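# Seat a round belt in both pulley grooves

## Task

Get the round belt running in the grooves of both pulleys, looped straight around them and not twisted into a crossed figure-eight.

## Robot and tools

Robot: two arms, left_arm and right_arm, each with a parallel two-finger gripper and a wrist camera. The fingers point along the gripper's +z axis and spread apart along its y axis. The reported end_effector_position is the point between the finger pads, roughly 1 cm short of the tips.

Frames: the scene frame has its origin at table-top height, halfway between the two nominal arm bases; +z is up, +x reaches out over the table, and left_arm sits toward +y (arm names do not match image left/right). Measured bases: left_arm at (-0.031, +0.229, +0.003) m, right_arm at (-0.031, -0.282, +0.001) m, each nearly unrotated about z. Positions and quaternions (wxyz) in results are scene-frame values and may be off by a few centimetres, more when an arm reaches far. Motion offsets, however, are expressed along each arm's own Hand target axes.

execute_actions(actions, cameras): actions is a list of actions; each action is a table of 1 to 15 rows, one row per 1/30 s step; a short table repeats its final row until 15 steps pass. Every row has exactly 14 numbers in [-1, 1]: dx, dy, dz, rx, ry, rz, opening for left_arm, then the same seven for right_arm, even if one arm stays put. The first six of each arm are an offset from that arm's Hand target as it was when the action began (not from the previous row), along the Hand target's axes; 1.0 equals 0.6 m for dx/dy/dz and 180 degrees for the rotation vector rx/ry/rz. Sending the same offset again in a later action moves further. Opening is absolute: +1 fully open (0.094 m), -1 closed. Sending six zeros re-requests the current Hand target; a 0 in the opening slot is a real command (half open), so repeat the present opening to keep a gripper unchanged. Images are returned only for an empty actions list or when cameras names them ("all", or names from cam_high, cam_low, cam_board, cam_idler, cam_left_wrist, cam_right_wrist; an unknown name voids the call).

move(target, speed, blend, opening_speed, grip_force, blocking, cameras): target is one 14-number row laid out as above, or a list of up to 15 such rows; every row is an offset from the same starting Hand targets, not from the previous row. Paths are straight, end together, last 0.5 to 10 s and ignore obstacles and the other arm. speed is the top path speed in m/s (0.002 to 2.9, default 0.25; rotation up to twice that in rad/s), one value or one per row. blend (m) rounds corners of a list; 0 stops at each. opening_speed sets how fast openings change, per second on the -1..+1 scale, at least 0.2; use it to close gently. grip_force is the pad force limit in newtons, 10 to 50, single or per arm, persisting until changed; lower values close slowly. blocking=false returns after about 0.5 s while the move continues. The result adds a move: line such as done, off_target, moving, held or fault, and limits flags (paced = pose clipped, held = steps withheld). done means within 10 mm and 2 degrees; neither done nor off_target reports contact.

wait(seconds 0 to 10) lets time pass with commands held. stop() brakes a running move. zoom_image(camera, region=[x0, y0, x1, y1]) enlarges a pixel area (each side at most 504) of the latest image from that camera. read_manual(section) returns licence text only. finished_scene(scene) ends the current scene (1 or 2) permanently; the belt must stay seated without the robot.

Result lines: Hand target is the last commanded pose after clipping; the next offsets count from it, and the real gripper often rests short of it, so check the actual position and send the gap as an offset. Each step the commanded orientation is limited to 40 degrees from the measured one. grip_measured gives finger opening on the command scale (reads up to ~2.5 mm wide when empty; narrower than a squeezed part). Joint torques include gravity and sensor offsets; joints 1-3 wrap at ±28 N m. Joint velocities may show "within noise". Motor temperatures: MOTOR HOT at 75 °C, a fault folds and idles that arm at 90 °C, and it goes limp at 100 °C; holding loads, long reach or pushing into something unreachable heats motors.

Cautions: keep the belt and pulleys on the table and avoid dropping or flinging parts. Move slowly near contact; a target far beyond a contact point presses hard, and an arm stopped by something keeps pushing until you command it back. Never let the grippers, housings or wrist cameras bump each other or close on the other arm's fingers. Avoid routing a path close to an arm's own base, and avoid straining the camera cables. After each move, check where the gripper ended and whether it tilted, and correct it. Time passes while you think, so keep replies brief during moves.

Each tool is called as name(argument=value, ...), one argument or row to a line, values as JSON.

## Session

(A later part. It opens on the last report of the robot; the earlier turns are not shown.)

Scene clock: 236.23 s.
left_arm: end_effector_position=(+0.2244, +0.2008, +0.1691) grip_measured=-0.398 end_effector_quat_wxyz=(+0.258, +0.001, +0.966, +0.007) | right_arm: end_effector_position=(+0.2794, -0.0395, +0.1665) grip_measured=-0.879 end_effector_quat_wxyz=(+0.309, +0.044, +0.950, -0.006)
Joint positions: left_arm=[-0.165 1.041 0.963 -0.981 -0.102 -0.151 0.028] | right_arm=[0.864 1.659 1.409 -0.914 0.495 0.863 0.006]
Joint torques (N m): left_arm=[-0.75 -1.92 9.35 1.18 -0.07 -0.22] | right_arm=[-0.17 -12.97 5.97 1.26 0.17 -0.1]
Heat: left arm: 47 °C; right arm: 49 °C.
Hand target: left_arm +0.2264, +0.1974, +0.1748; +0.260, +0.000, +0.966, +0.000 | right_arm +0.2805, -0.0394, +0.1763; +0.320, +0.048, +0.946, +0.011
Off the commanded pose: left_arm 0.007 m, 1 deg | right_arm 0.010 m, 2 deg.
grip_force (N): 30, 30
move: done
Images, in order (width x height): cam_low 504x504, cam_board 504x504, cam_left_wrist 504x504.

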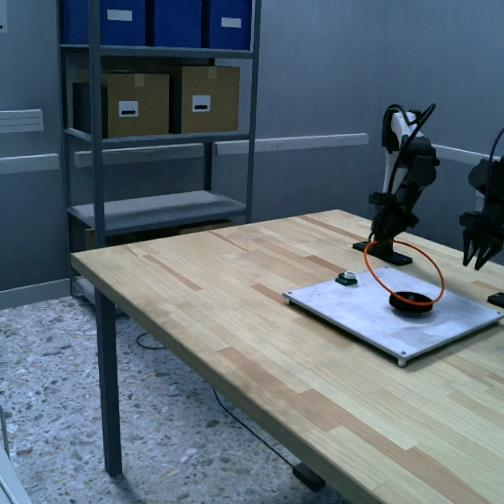

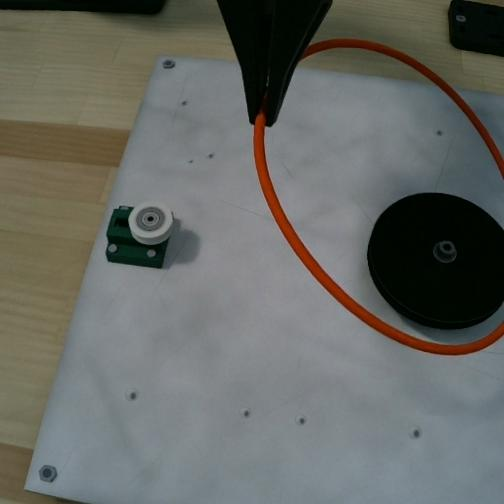

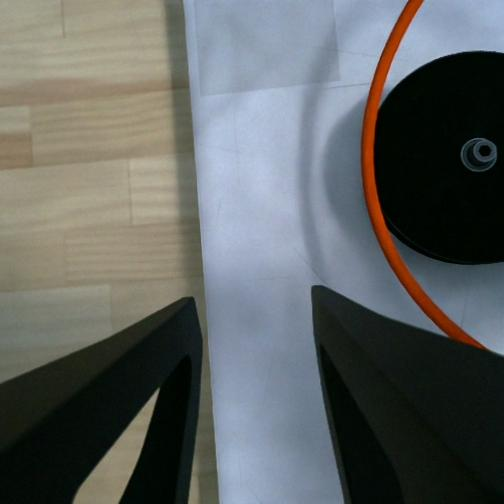

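move(
  target=[
    [0,0,0,0,0,0,-0.4,0,0.022,0,0,0,0,-0.97],
    [0,0,0,0,0,0,-0.4,0.015,0.022,0.0195,0,0,0,-0.97],
    [0,0,0,0,0,0,-0.4,0.015,-0.005,0.0195,0,0,0,-0.97],
  ],
  speed=0.05,
  cameras=["cam_low","cam_board","cam_left_wrist"],
)

zoom_image(
  camera="cam_left_wrist",
  region=[204, 0, 504, 330],
)

zoom_image(
  camera="cam_low",
  region=[370, 270, 450, 330],
)

Scene clock: 250.20 s.
left_arm: end_effector_position=(+0.2244, +0.2008, +0.1691) grip_measured=-0.398 end_effector_quat_wxyz=(+0.258, +0.001, +0.966, +0.007) | right_arm: end_effector_position=(+0.2787, -0.0423, +0.1519) grip_measured=-0.879 end_effector_quat_wxyz=(+0.310, +0.043, +0.950, -0.006)
Joint positions: left_arm=[-0.165 1.041 0.963 -0.981 -0.102 -0.151 0.028] | right_arm=[0.861 1.651 1.341 -0.853 0.495 0.859 0.006]
Joint torques (N m): left_arm=[-0.75 -1.88 9.35 1.18 -0.05 -0.21] | right_arm=[-0.32 -12.66 6.05 1.24 0.21 -0.06]
Heat: left arm: 47 °C; right arm: 50 °C.
Hand target: left_arm +0.2264, +0.1974, +0.1748; +0.260, +0.000, +0.966, +0.000 | right_arm +0.2802, -0.0416, +0.1614; +0.320, +0.048, +0.946, +0.011
Off the commanded pose: left_arm 0.007 m, 1 deg | right_arm 0.010 m, 2 deg.
grip_force (N): 30, 30
move: done
Images, in order (width x height): cam_low 504x504, cam_board 504x504, cam_left_wrist 504x504.

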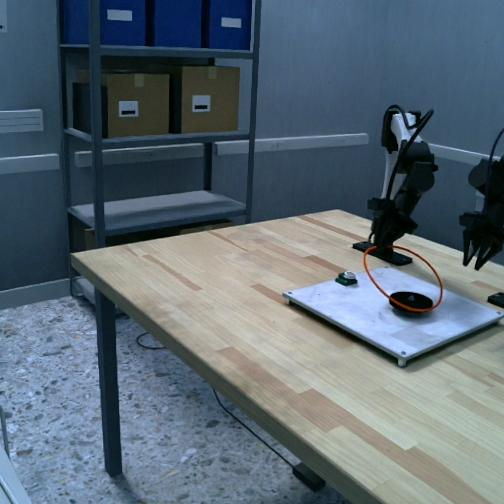

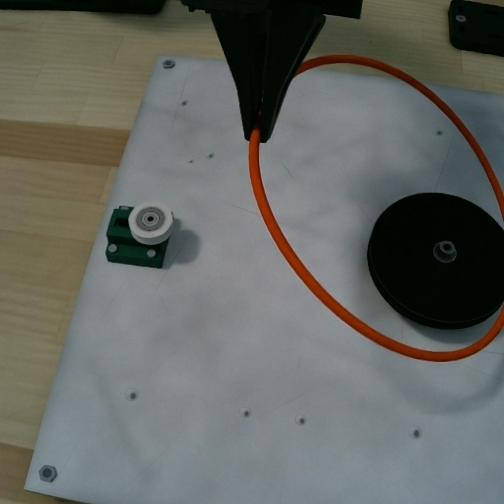

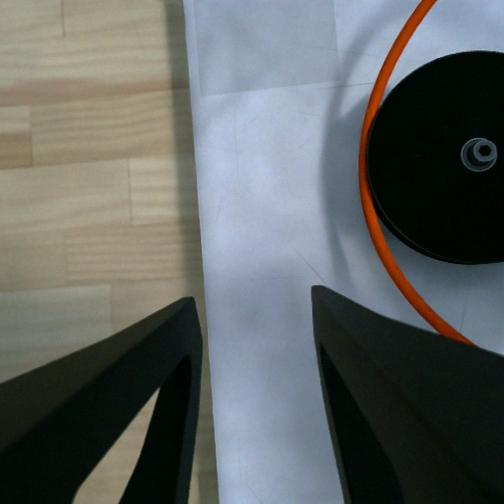

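Scaled by 1.527 from the camera's 504x504 image, which has a finer 720x720 frame.

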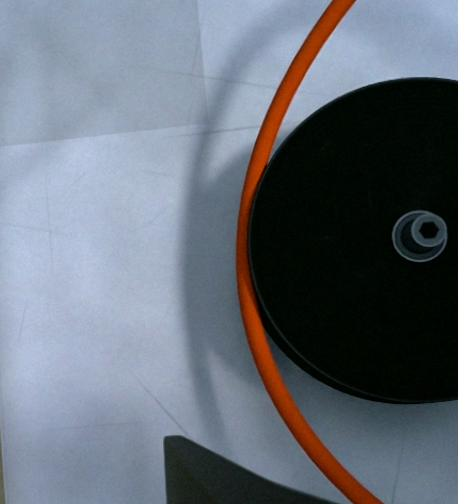

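Scaled by 6.300 from the camera's 504x504 image, which has a finer 720x720 frame.

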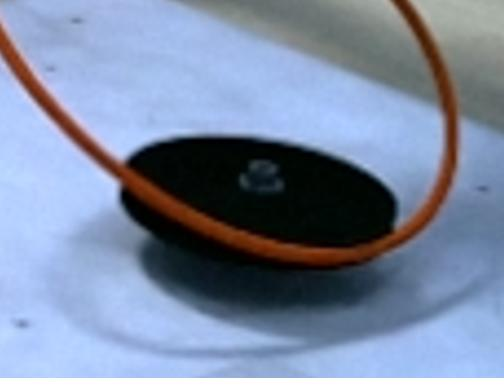

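move(
  target=[
    [0,0,0,0,0,0,-0.4,0,-0.02,0,0,0,0,-0.97],
    [0,0,0,0,0,0,-0.4,0,-0.04,0,0,0,0,-0.97],
  ],
  speed=0.04,
  cameras=["cam_low","cam_board","cam_left_wrist"],
)

zoom_image(
  camera="cam_left_wrist",
  region=[204, 0, 504, 330],
)

zoom_image(
  camera="cam_low",
  region=[370, 270, 450, 330],
)

Scene clock: 257.93 s.
left_arm: end_effector_position=(+0.2244, +0.2008, +0.1691) grip_measured=-0.398 end_effector_quat_wxyz=(+0.258, +0.001, +0.966, +0.007) | right_arm: end_effector_position=(+0.2769, -0.0646, +0.1521) grip_measured=-0.879 end_effector_quat_wxyz=(+0.310, +0.044, +0.950, -0.002)
Joint positions: left_arm=[-0.165 1.041 0.963 -0.981 -0.102 -0.151 0.028] | right_arm=[0.815 1.572 1.257 -0.819 0.471 0.812 0.006]
Joint torques (N m): left_arm=[-0.73 -1.8 9.4 1.19 -0.05 -0.21] | right_arm=[-0.29 -11.58 5.89 1.28 0.18 -0.07]
Heat: left arm: 48 °C; right arm: 49 °C.
Hand target: left_arm +0.2264, +0.1974, +0.1748; +0.260, +0.000, +0.966, +0.000 | right_arm +0.2782, -0.0655, +0.1601; +0.320, +0.048, +0.946, +0.011
Off the commanded pose: left_arm 0.007 m, 1 deg | right_arm 0.008 m, 2 deg.
grip_force (N): 30, 30
move: done
Images, in order (width x height): cam_low 504x504, cam_board 504x504, cam_left_wrist 504x504.

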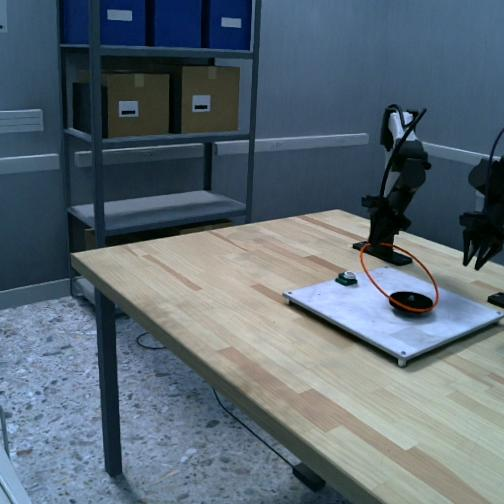

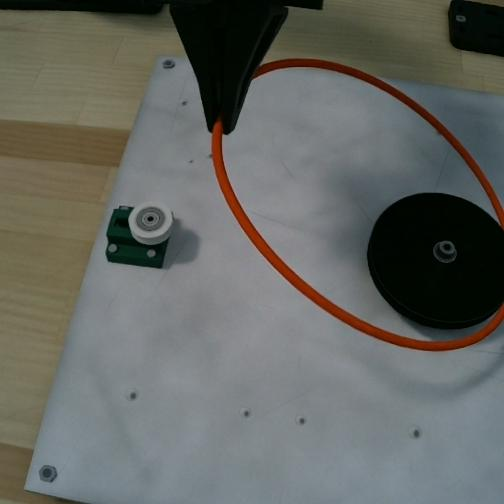

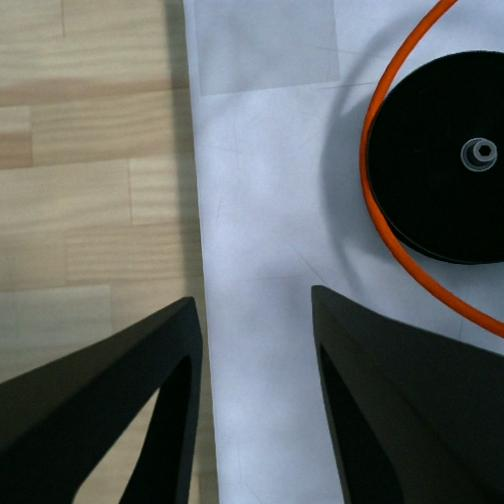

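Scaled by 1.527 from the camera's 504x504 image, which has a finer 720x720 frame.

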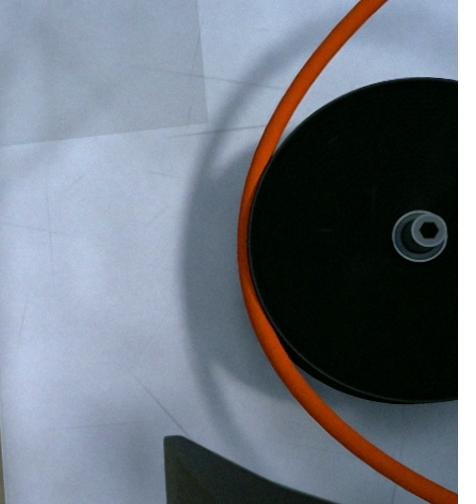

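Scaled by 6.300 from the camera's 504x504 image, which has a finer 720x720 frame.

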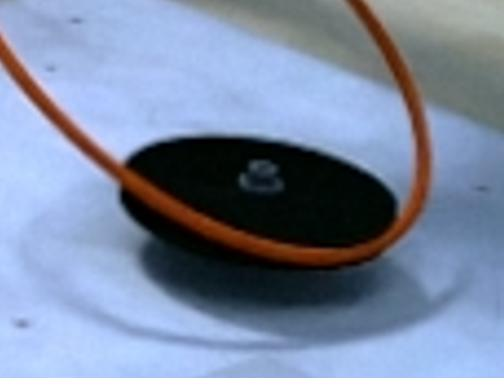

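move(
  target=[
    [0,0,0,0,0,0,-0.4,0.0147,-0.0567,0.0412,0,0,0,-0.97],
    [0,0,0,0,0,0,-0.4,0.0337,-0.1,0.0853,0,0,0,-0.97],
    [0,0,0,0,0,0,-0.4,0.039,-0.142,0.109,0,0,0,-0.97],
  ],
  speed=0.06,
  blend=0.01,
  cameras=["cam_low","cam_board","cam_idler","cam_left_wrist","cam_right_wrist"],
)

zoom_image(
  camera="cam_left_wrist",
  region=[204, 0, 504, 330],
)

zoom_image(
  camera="cam_low",
  region=[370, 270, 450, 330],
)

Scene clock: 277.33 s.
left_arm: end_effector_position=(+0.2244, +0.2008, +0.1691) grip_measured=-0.398 end_effector_quat_wxyz=(+0.258, +0.001, +0.966, +0.007) | right_arm: end_effector_position=(+0.2909, -0.1273, +0.0853) grip_measured=-0.879 end_effector_quat_wxyz=(+0.308, +0.032, +0.950, +0.042)
Joint positions: left_arm=[-0.165 1.041 0.963 -0.981 -0.102 -0.151 0.028] | right_arm=[0.571 1.444 0.844 -0.396 0.277 0.567 0.006]
Joint torques (N m): left_arm=[-0.75 -1.87 9.37 1.19 -0.06 -0.2] | right_arm=[-1.73 -9.94 5.34 1.18 0.72 -0.09]
Heat: left arm: 48 °C; right arm: 48 °C.
Hand target: left_arm +0.2264, +0.1974, +0.1748; +0.260, +0.000, +0.966, +0.000 | right_arm +0.2923, -0.1486, +0.0895; +0.320, +0.048, +0.946, +0.011
Off the commanded pose: left_arm 0.007 m, 1 deg | right_arm 0.022 m, 4 deg.
grip_force (N): 30, 30
move: off_target (right_arm)
Images, in order (width x height): cam_low 504x504, cam_board 504x504, cam_idler 504x504, cam_left_wrist 504x504, cam_right_wrist 504x504.

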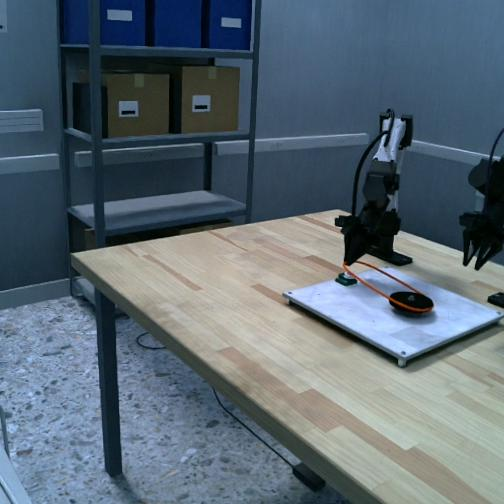

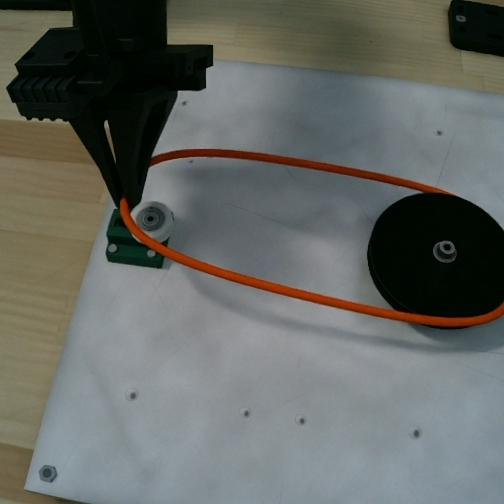

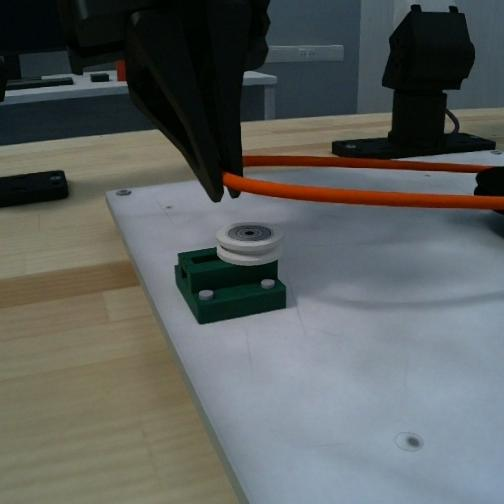

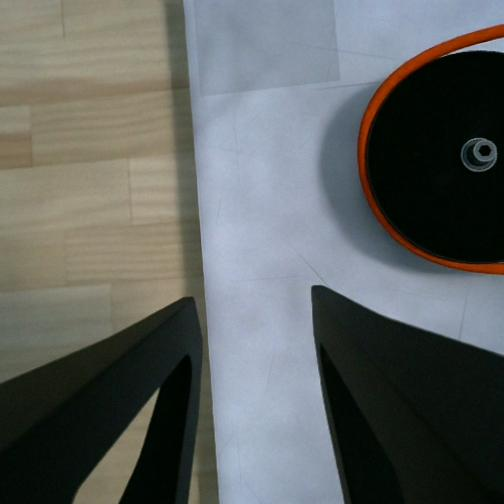

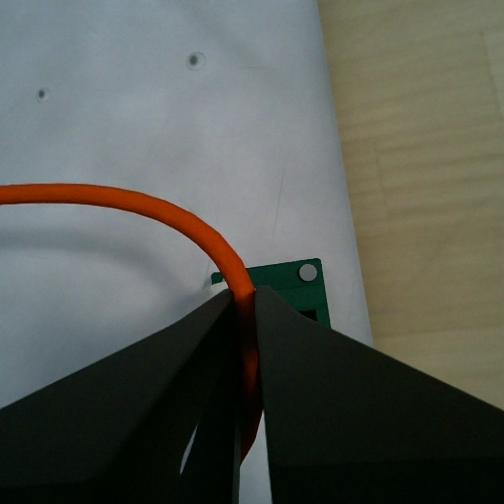

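Scaled by 1.527 from the camera's 504x504 image, which has a finer 720x720 frame.

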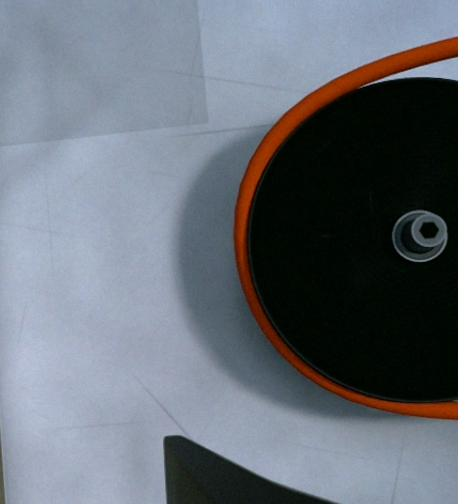

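Scaled by 6.300 from the camera's 504x504 image, which has a finer 720x720 frame.

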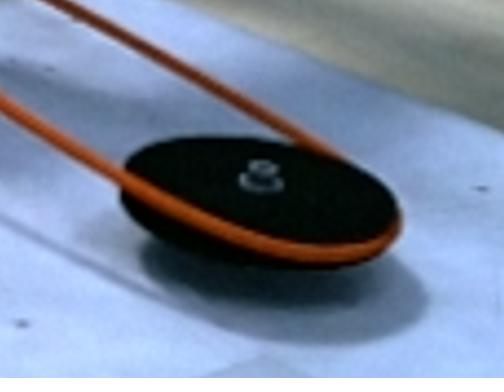

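move(
  target=[0,0,0,0,0,0,-0.4,-0.006,-0.115,0.006,0.04,0.02,0,-0.97],
  speed=0.06,
  cameras=["cam_board","cam_idler","cam_right_wrist"],
)

Scene clock: 287.67 s.
left_arm: end_effector_position=(+0.2244, +0.2008, +0.1691) grip_measured=-0.398 end_effector_quat_wxyz=(+0.258, +0.001, +0.966, +0.007) | right_arm: end_effector_position=(+0.2925, -0.2135, +0.0807) grip_measured=-0.879 end_effector_quat_wxyz=(+0.279, +0.065, +0.957, -0.043)
Joint positions: left_arm=[-0.165 1.041 0.963 -0.981 -0.102 -0.151 0.028] | right_arm=[0.357 1.4 0.826 -0.506 0.306 0.427 0.006]
Joint torques (N m): left_arm=[-0.79 -1.89 9.29 1.21 -0.05 -0.21] | right_arm=[-0.2 -8.84 5.71 1.23 0.27 -0.11]
Motor temperatures (°C): left_arm=[25 27 48 31 24 23 25] | right_arm=[24 46 33 31 26 22 24]
Heat: left arm: 48 °C; right arm: 46 °C.
Hand target: left_arm +0.2264, +0.1974, +0.1748; +0.260, +0.000, +0.966, +0.000 | right_arm +0.2916, -0.2175, +0.0853; +0.287, +0.067, +0.955, -0.047
Off the commanded pose: left_arm 0.007 m, 1 deg | right_arm 0.006 m, 1 deg.
grip_force (N): 30, 30
move: done
Images, in order (width x height): cam_board 504x504, cam_idler 504x504, cam_right_wrist 504x504.

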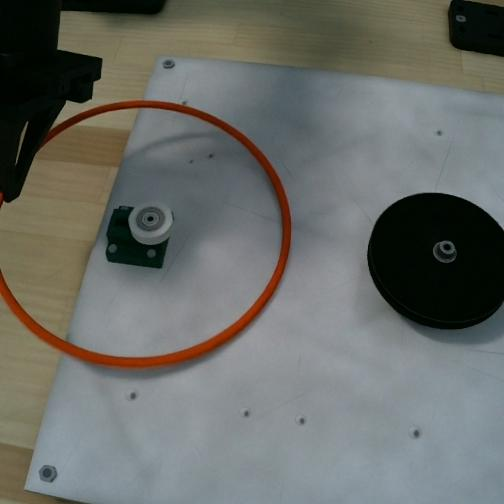

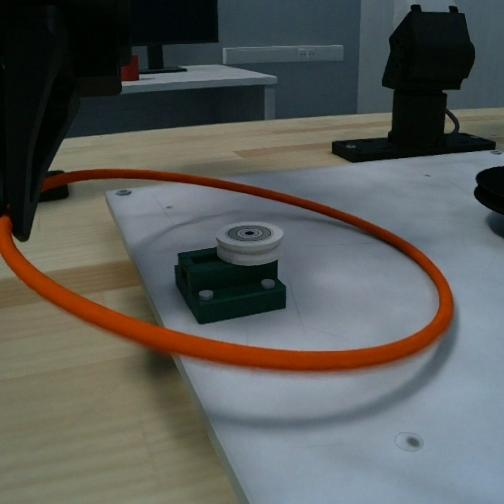

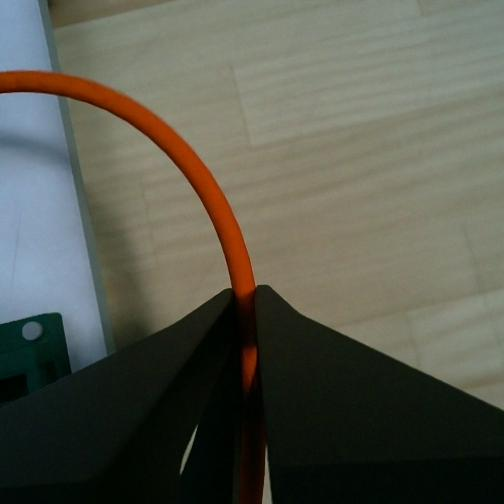

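move(
  target=[
    [0,0,0,0,0,0,-0.4,-0.0908,0.0688,-0.1863,-0.04,-0.02,0,-0.97],
    [0,0,0,0,0,0,-0.4,-0.065,0.3197,-0.213,-0.04,-0.02,0,-0.97],
  ],
  speed=0.1,
  blend=0.01,
  cameras=["cam_low","cam_board","cam_left_wrist"],
)

Scene clock: 317.20 s.
left_arm: end_effector_position=(+0.2244, +0.2008, +0.1691) grip_measured=-0.398 end_effector_quat_wxyz=(+0.258, +0.001, +0.966, +0.007) | right_arm: end_effector_position=(+0.2807, -0.0194, +0.1938) grip_measured=-0.879 end_effector_quat_wxyz=(+0.309, +0.039, +0.950, +0.005)
Joint positions: left_arm=[-0.165 1.041 0.963 -0.981 -0.102 -0.151 0.028] | right_arm=[0.892 1.714 1.579 -1.025 0.49 0.882 0.006]
Joint torques (N m): left_arm=[-0.75 -1.88 9.33 1.2 -0.05 -0.21] | right_arm=[0.42 -9.92 9.68 1.08 0.48 0.06]
Heat: left arm: 49 °C; right arm: 42 °C.
Hand target: left_arm +0.2264, +0.1974, +0.1748; +0.260, +0.000, +0.966, +0.000 | right_arm +0.2846, -0.0161, +0.2034; +0.320, +0.048, +0.946, +0.011
Off the commanded pose: left_arm 0.007 m, 1 deg | right_arm 0.011 m, 2 deg.
grip_force (N): 30, 30
move: off_target (right_arm)
Images, in order (width x height): cam_low 504x504, cam_board 504x504, cam_left_wrist 504x504.

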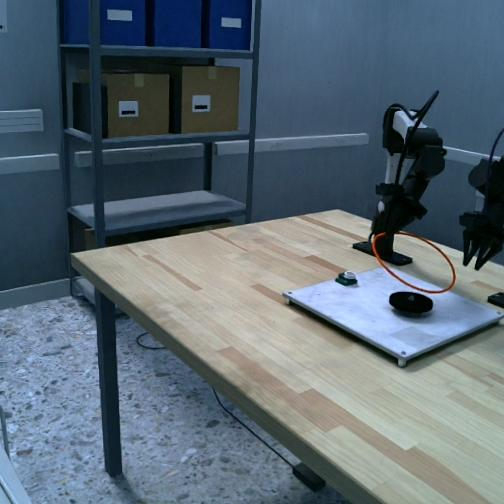

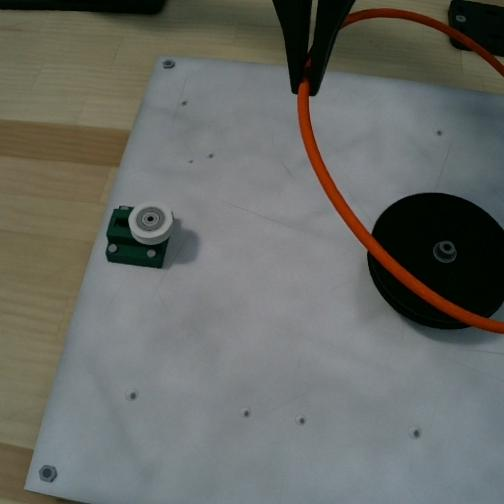

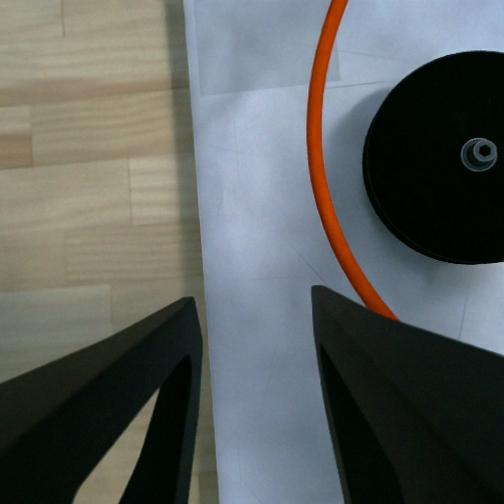

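move(
  target=[
    [0,0,0,0,0,0,-0.4,0.048,-0.003,0.0516,0,0,0,-0.97],
    [0,0,0,0,0,0,-0.4,0.048,-0.045,0.0516,0,0,0,-0.97],
    [0,0,0,0,0,0,-0.4,0.048,-0.085,0.0516,0,0,0,-0.97],
  ],
  speed=0.05,
  cameras=["cam_low","cam_left_wrist"],
)

zoom_image(
  camera="cam_left_wrist",
  region=[204, 0, 504, 330],
)

zoom_image(
  camera="cam_low",
  region=[370, 270, 450, 330],
)

Scene clock: 330.97 s.
left_arm: end_effector_position=(+0.2244, +0.2008, +0.1691) grip_measured=-0.398 end_effector_quat_wxyz=(+0.258, +0.001, +0.966, +0.007) | right_arm: end_effector_position=(+0.2749, -0.0652, +0.1509) grip_measured=-0.879 end_effector_quat_wxyz=(+0.310, +0.044, +0.950, -0.005)
Joint positions: left_arm=[-0.165 1.041 0.963 -0.981 -0.102 -0.151 0.028] | right_arm=[0.821 1.571 1.251 -0.822 0.479 0.82 0.006]
Joint torques (N m): left_arm=[-0.72 -1.85 9.37 1.19 -0.07 -0.23] | right_arm=[-0.34 -11.6 5.94 1.28 0.16 -0.04]
Heat: left arm: 49 °C; right arm: 43 °C.
Hand target: left_arm +0.2264, +0.1974, +0.1748; +0.260, +0.000, +0.966, +0.000 | right_arm +0.2764, -0.0643, +0.1587; +0.320, +0.048, +0.946, +0.011
Off the commanded pose: left_arm 0.007 m, 1 deg | right_arm 0.008 m, 2 deg.
grip_force (N): 30, 30
move: done
Images, in order (width x height): cam_low 504x504, cam_left_wrist 504x504.

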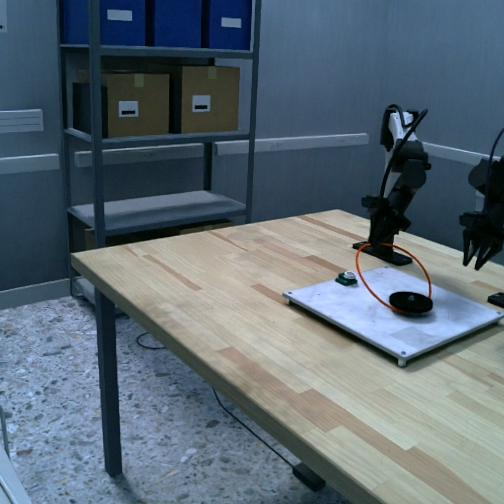

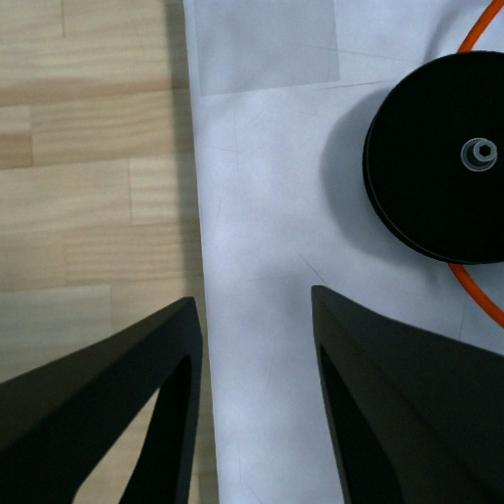

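Scaled by 1.527 from the camera's 504x504 image, which has a finer 720x720 frame.

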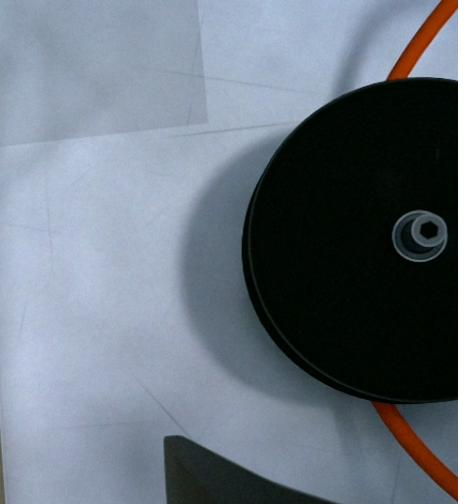

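Scaled by 6.300 from the camera's 504x504 image, which has a finer 720x720 frame.

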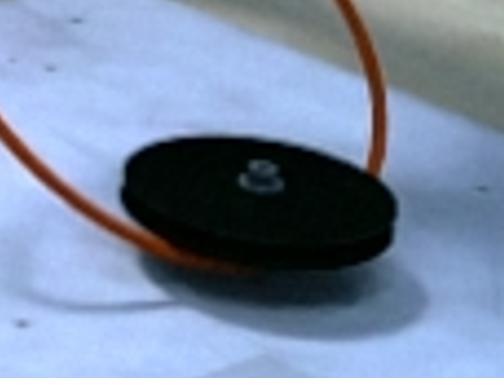

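move(
  target=[
    [0,0,0,0,0,0,-0.4,0,0.075,0,0,0,0,-0.97],
    [0,0,0,0,0,0,-0.4,-0.0142,0.075,-0.0186,0,0,0,-0.97],
    [0,0,0,0,0,0,-0.4,-0.0142,0.035,-0.0186,0,0,0,-0.97],
  ],
  speed=0.05,
  cameras=["cam_low","cam_left_wrist"],
)

zoom_image(
  camera="cam_left_wrist",
  region=[204, 0, 504, 330],
)

zoom_image(
  camera="cam_low",
  region=[370, 270, 450, 330],
)

Scene clock: 347.93 s.
left_arm: end_effector_position=(+0.2244, +0.2008, +0.1691) grip_measured=-0.398 end_effector_quat_wxyz=(+0.258, +0.001, +0.966, +0.007) | right_arm: end_effector_position=(+0.2765, -0.0440, +0.1653) grip_measured=-0.879 end_effector_quat_wxyz=(+0.310, +0.044, +0.950, -0.004)
Joint positions: left_arm=[-0.165 1.041 0.963 -0.981 -0.102 -0.151 0.028] | right_arm=[0.861 1.636 1.378 -0.902 0.492 0.86 0.006]
Joint torques (N m): left_arm=[-0.77 -1.77 9.36 1.19 -0.06 -0.19] | right_arm=[-0.25 -12.33 5.98 1.31 0.23 -0.12]
Heat: left arm: 50 °C; right arm: 46 °C.
Hand target: left_arm +0.2264, +0.1974, +0.1748; +0.260, +0.000, +0.966, +0.000 | right_arm +0.2780, -0.0441, +0.1739; +0.320, +0.048, +0.946, +0.011
Off the commanded pose: left_arm 0.007 m, 1 deg | right_arm 0.009 m, 2 deg.
grip_force (N): 30, 30
move: done
Images, in order (width x height): cam_low 504x504, cam_left_wrist 504x504.

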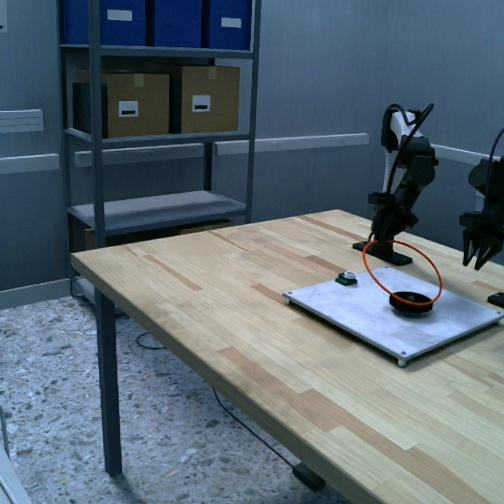

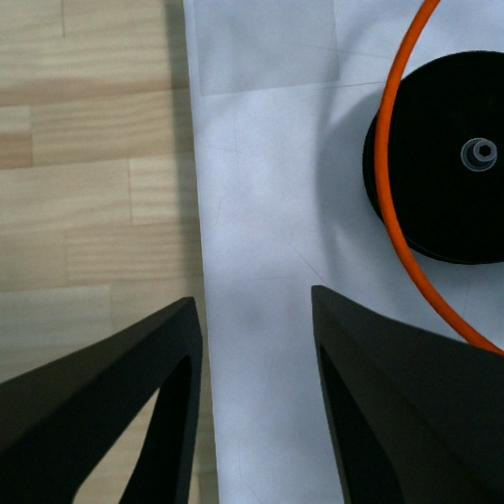

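Scaled by 1.527 from the camera's 504x504 image, which has a finer 720x720 frame.

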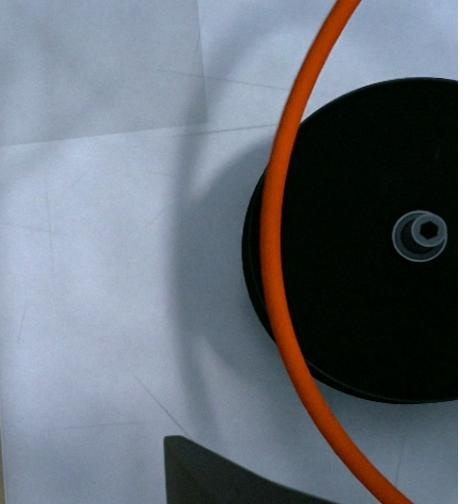

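Scaled by 6.300 from the camera's 504x504 image, which has a finer 720x720 frame.

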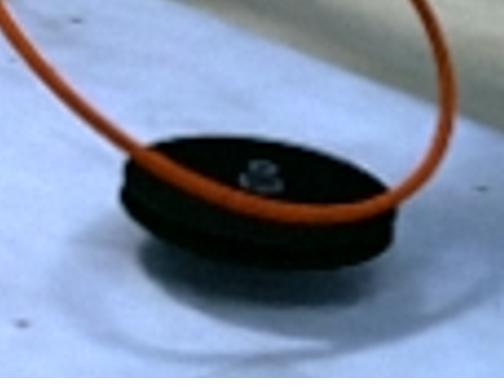

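move(
  target=[
    [0,0,0,0,0,0,-0.4,0,0.035,0,0,0,0,-0.97],
    [0,0,0,0,0,0,-0.4,0.0055,0.035,0.01,0,0,0,-0.97],
    [0,0,0,0,0,0,-0.4,0.0055,0.0,0.01,0,0,0,-0.97],
  ],
  speed=0.05,
  cameras=["cam_low","cam_left_wrist"],
)

zoom_image(
  camera="cam_left_wrist",
  region=[204, 0, 504, 330],
)

zoom_image(
  camera="cam_low",
  region=[370, 270, 450, 330],
)

Scene clock: 358.73 s.
left_arm: end_effector_position=(+0.2244, +0.2008, +0.1691) grip_measured=-0.398 end_effector_quat_wxyz=(+0.258, +0.001, +0.966, +0.007) | right_arm: end_effector_position=(+0.2774, -0.0439, +0.1582) grip_measured=-0.879 end_effector_quat_wxyz=(+0.310, +0.044, +0.950, -0.004)
Joint positions: left_arm=[-0.165 1.041 0.963 -0.981 -0.102 -0.151 0.028] | right_arm=[0.859 1.64 1.354 -0.874 0.492 0.857 0.006]
Joint torques (N m): left_arm=[-0.77 -1.85 9.36 1.19 -0.06 -0.22] | right_arm=[-0.14 -12.46 5.83 1.24 0.24 -0.13]
Heat: left arm: 50 °C; right arm: 46 °C.
Hand target: left_arm +0.2264, +0.1974, +0.1748; +0.260, +0.000, +0.966, +0.000 | right_arm +0.2790, -0.0438, +0.1671; +0.320, +0.048, +0.946, +0.011
Off the commanded pose: left_arm 0.007 m, 1 deg | right_arm 0.009 m, 2 deg.
grip_force (N): 30, 30
move: done
Images, in order (width x height): cam_low 504x504, cam_left_wrist 504x504.

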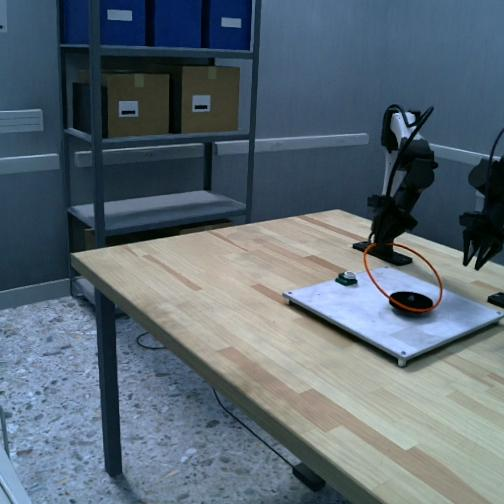

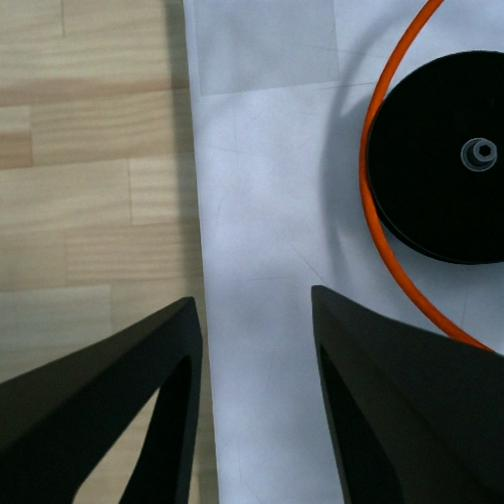

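Scaled by 1.527 from the camera's 504x504 image, which has a finer 720x720 frame.

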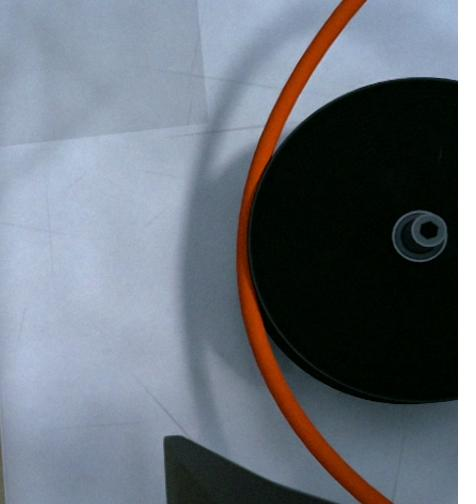

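Scaled by 6.300 from the camera's 504x504 image, which has a finer 720x720 frame.

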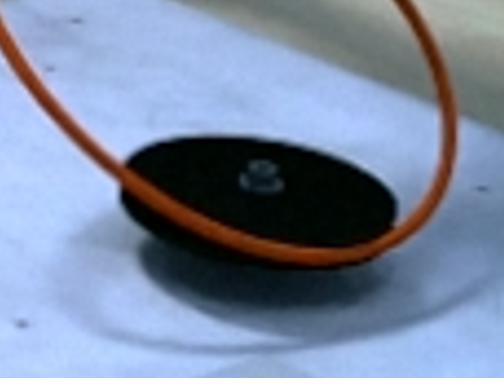

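move(
  target=[
    [0,0,0,0,0,0,-0.4,0.002,-0.037,0.011,0,0,0,-0.97],
    [0,0,0,0,0,0,-0.4,0.019,-0.093,0.0525,0,0,0,-0.97],
    [0,0,0,0,0,0,-0.4,0.038,-0.137,0.0967,0,0,0,-0.97],
    [0,0,0,0,0,0,-0.4,0.0459,-0.178,0.118,0,0,0,-0.97],
  ],
  speed=0.05,
  blend=[0,0.01,0.01,0],
  cameras=["cam_board","cam_idler","cam_left_wrist"],
)

zoom_image(
  camera="cam_idler",
  region=[150, 100, 350, 300],
)

Scene clock: 374.37 s.
left_arm: end_effector_position=(+0.2244, +0.2008, +0.1691) grip_measured=-0.398 end_effector_quat_wxyz=(+0.258, +0.001, +0.966, +0.007) | right_arm: end_effector_position=(+0.2901, -0.1271, +0.0850) grip_measured=-0.879 end_effector_quat_wxyz=(+0.309, +0.033, +0.950, +0.042)
Joint positions: left_arm=[-0.165 1.041 0.963 -0.981 -0.102 -0.151 0.028] | right_arm=[0.574 1.442 0.84 -0.393 0.28 0.571 0.006]
Joint torques (N m): left_arm=[-0.75 -1.88 9.32 1.17 -0.06 -0.21] | right_arm=[-1.92 -9.91 5.35 1.13 0.74 -0.1]
Heat: left arm: 50 °C; right arm: 48 °C.
Hand target: left_arm +0.2264, +0.1974, +0.1748; +0.260, +0.000, +0.966, +0.000 | right_arm +0.2914, -0.1481, +0.0886; +0.320, +0.048, +0.946, +0.011
Off the commanded pose: left_arm 0.007 m, 1 deg | right_arm 0.021 m, 4 deg.
grip_force (N): 30, 30
move: off_target (right_arm)
Images, in order (width x height): cam_board 504x504, cam_idler 504x504, cam_left_wrist 504x504.

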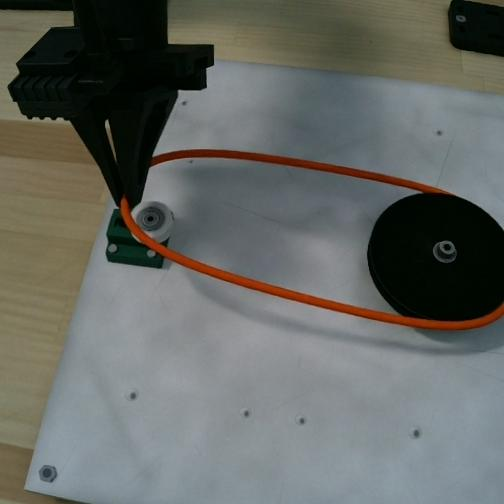

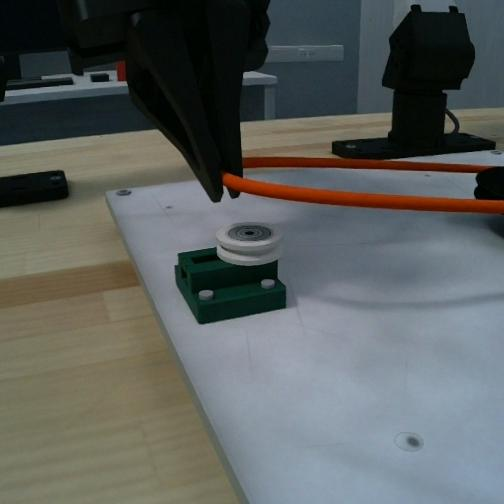

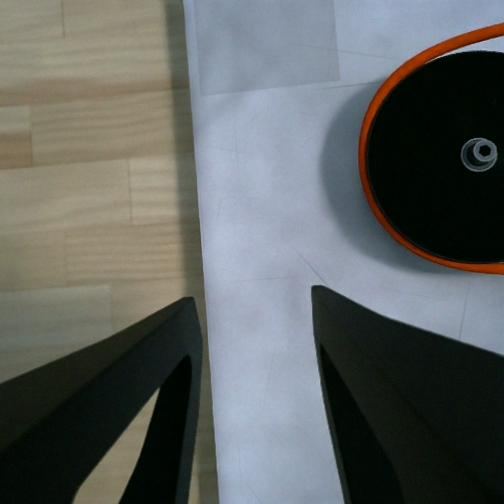

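Scaled by 2.520 from the camera's 504x504 image, which has a finer 720x720 frame.

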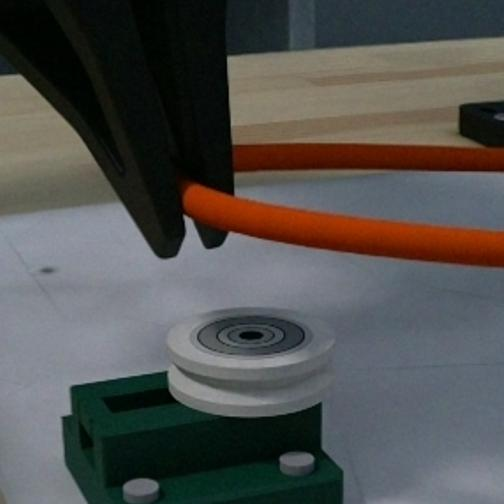

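move(
  target=[0,0,0,0,0,0,-0.4,0.003,-0.05,0.006,0,0,0,-0.97],
  speed=0.03,
  cameras=["cam_idler","cam_left_wrist"],
)

zoom_image(
  camera="cam_left_wrist",
  region=[304, 0, 504, 330],
)

Scene clock: 382.23 s.
left_arm: end_effector_position=(+0.2244, +0.2008, +0.1691) grip_measured=-0.398 end_effector_quat_wxyz=(+0.258, +0.001, +0.966, +0.007) | right_arm: end_effector_position=(+0.2883, -0.1330, +0.0849) grip_measured=-0.879 end_effector_quat_wxyz=(+0.309, +0.012, +0.947, +0.088)
Joint positions: left_arm=[-0.165 1.041 0.963 -0.981 -0.102 -0.151 0.028] | right_arm=[0.499 1.379 0.768 -0.321 0.149 0.487 0.006]
Joint torques (N m): left_arm=[-0.69 -1.87 9.37 1.19 -0.06 -0.21] | right_arm=[-3.66 -9.16 4.9 0.93 1.45 -0.15]
Heat: left arm: 50 °C; right arm: 47 °C.
Hand target: left_arm +0.2264, +0.1974, +0.1748; +0.260, +0.000, +0.966, +0.000 | right_arm +0.2896, -0.1777, +0.0831; +0.320, +0.048, +0.946, +0.011
Off the commanded pose: left_arm 0.007 m, 1 deg | right_arm 0.045 m, 10 deg.
grip_force (N): 30, 30
move: off_target (right_arm)
Images, in order (width x height): cam_idler 504x504, cam_left_wrist 504x504.

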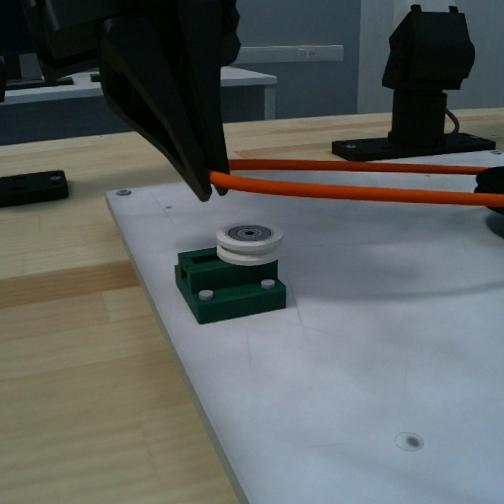

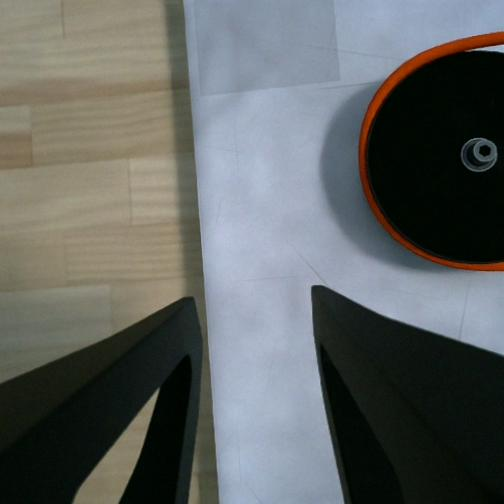

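Scaled by 1.527 from the camera's 504x504 image, which has a finer 720x720 frame.

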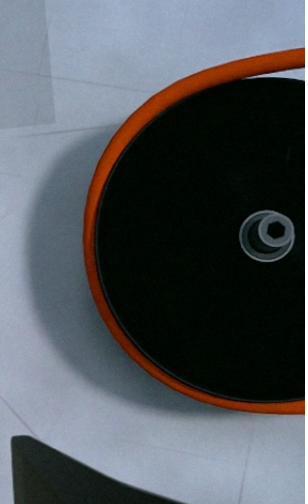

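move(
  target=[0,0,0,0,0,0,-0.4,0.004,-0.05,0.003,0.015,0,0,-0.97],
  speed=0.03,
  cameras=["cam_idler","cam_left_wrist"],
)

zoom_image(
  camera="cam_left_wrist",
  region=[304, 0, 504, 330],
)

Scene clock: 394.50 s.
left_arm: end_effector_position=(+0.2244, +0.2008, +0.1691) grip_measured=-0.398 end_effector_quat_wxyz=(+0.258, +0.001, +0.966, +0.007) | right_arm: end_effector_position=(+0.2846, -0.1369, +0.0866) grip_measured=-0.879 end_effector_quat_wxyz=(+0.309, -0.005, +0.944, +0.115)
Joint positions: left_arm=[-0.165 1.041 0.963 -0.981 -0.102 -0.151 0.028] | right_arm=[0.451 1.334 0.726 -0.293 0.062 0.431 0.006]
Joint torques (N m): left_arm=[-0.75 -1.85 9.39 1.18 -0.06 -0.2] | right_arm=[-5.3 -8.99 4.83 0.68 2.21 -0.19]
Heat: left arm: 51 °C; right arm: 47 °C.
Hand target: left_arm +0.2264, +0.1974, +0.1748; +0.260, +0.000, +0.966, +0.000 | right_arm +0.2863, -0.2073, +0.0788; +0.319, +0.055, +0.946, -0.011
Off the commanded pose: left_arm 0.007 m, 1 deg | right_arm 0.071 m, 16 deg.
grip_force (N): 30, 30
move: off_target (right_arm)
Images, in order (width x height): cam_idler 504x504, cam_left_wrist 504x504.

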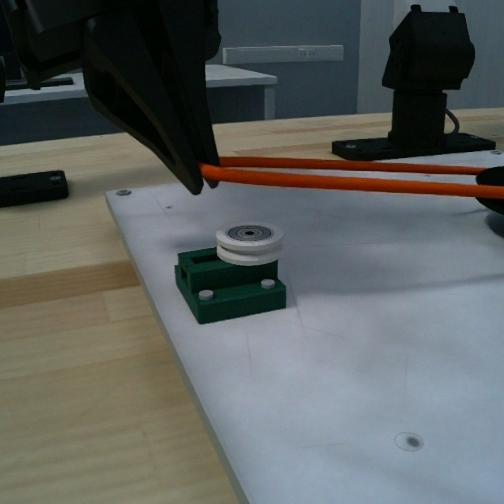

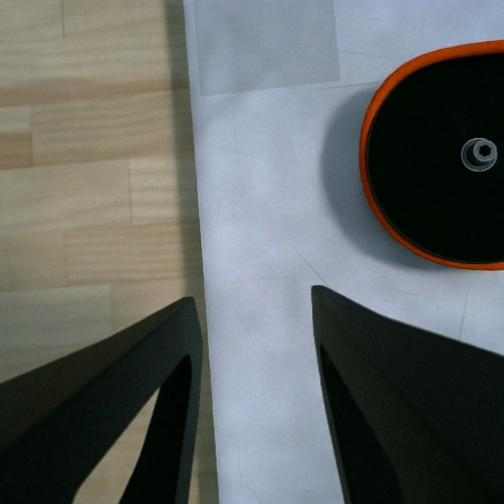

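Scaled by 1.527 from the camera's 504x504 image, which has a finer 720x720 frame.

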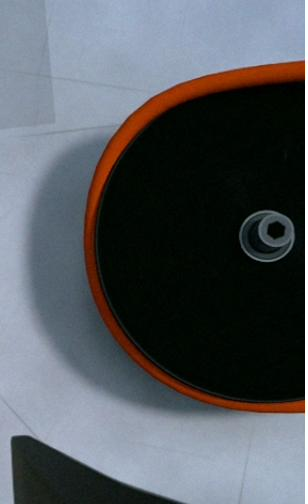

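move(
  target=[0,0,0,0,0,0,-0.4,0.014,-0.015,0.018,0.01,0,0,-0.97],
  speed=0.03,
  cameras=["cam_idler","cam_left_wrist","cam_board"],
)

zoom_image(
  camera="cam_idler",
  region=[150, 130, 320, 300],
)

Scene clock: 407.73 s.
left_arm: end_effector_position=(+0.2244, +0.2008, +0.1691) grip_measured=-0.398 end_effector_quat_wxyz=(+0.258, +0.001, +0.966, +0.007) | right_arm: end_effector_position=(+0.2844, -0.1384, +0.0795) grip_measured=-0.879 end_effector_quat_wxyz=(+0.316, -0.006, +0.941, +0.118)
Joint positions: left_arm=[-0.165 1.041 0.963 -0.981 -0.102 -0.151 0.028] | right_arm=[0.447 1.334 0.685 -0.235 0.06 0.423 0.006]
Joint torques (N m): left_arm=[-0.72 -1.88 9.37 1.19 -0.06 -0.2] | right_arm=[-5.59 -7.92 4.45 0.63 2.48 -0.18]
Motor temperatures (°C): left_arm=[25 27 51 31 24 23 25] | right_arm=[25 46 33 30 31 22 25]
Heat: left arm: 51 °C; right arm: 46 °C.
Hand target: left_arm +0.2264, +0.1974, +0.1748; +0.260, +0.000, +0.966, +0.000 | right_arm +0.2851, -0.2161, +0.0648; +0.318, +0.060, +0.946, -0.026
Off the commanded pose: left_arm 0.007 m, 1 deg | right_arm 0.079 m, 18 deg.
grip_force (N): 30, 30
move: off_target (right_arm)
Images, in order (width x height): cam_board 504x504, cam_idler 504x504, cam_left_wrist 504x504.

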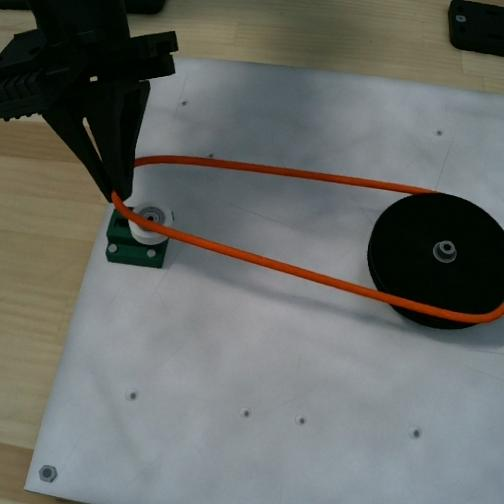

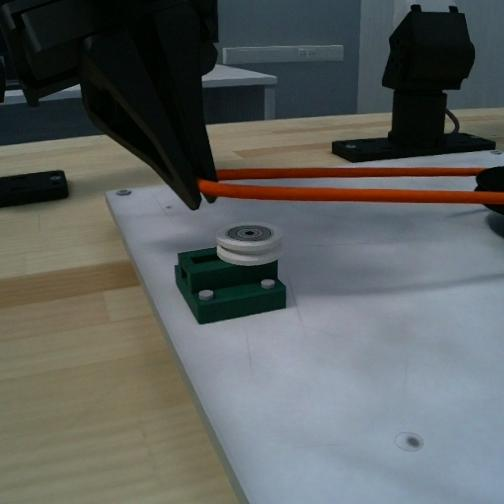

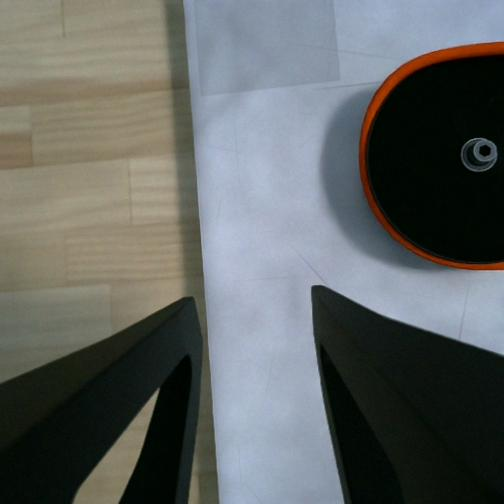

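Scaled by 2.965 from the camera's 504x504 image, which has a finer 720x720 frame.

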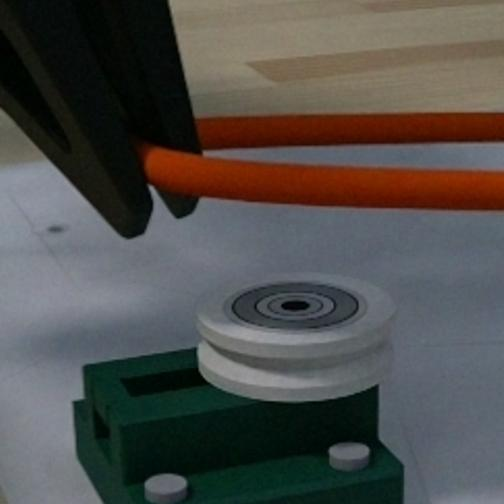

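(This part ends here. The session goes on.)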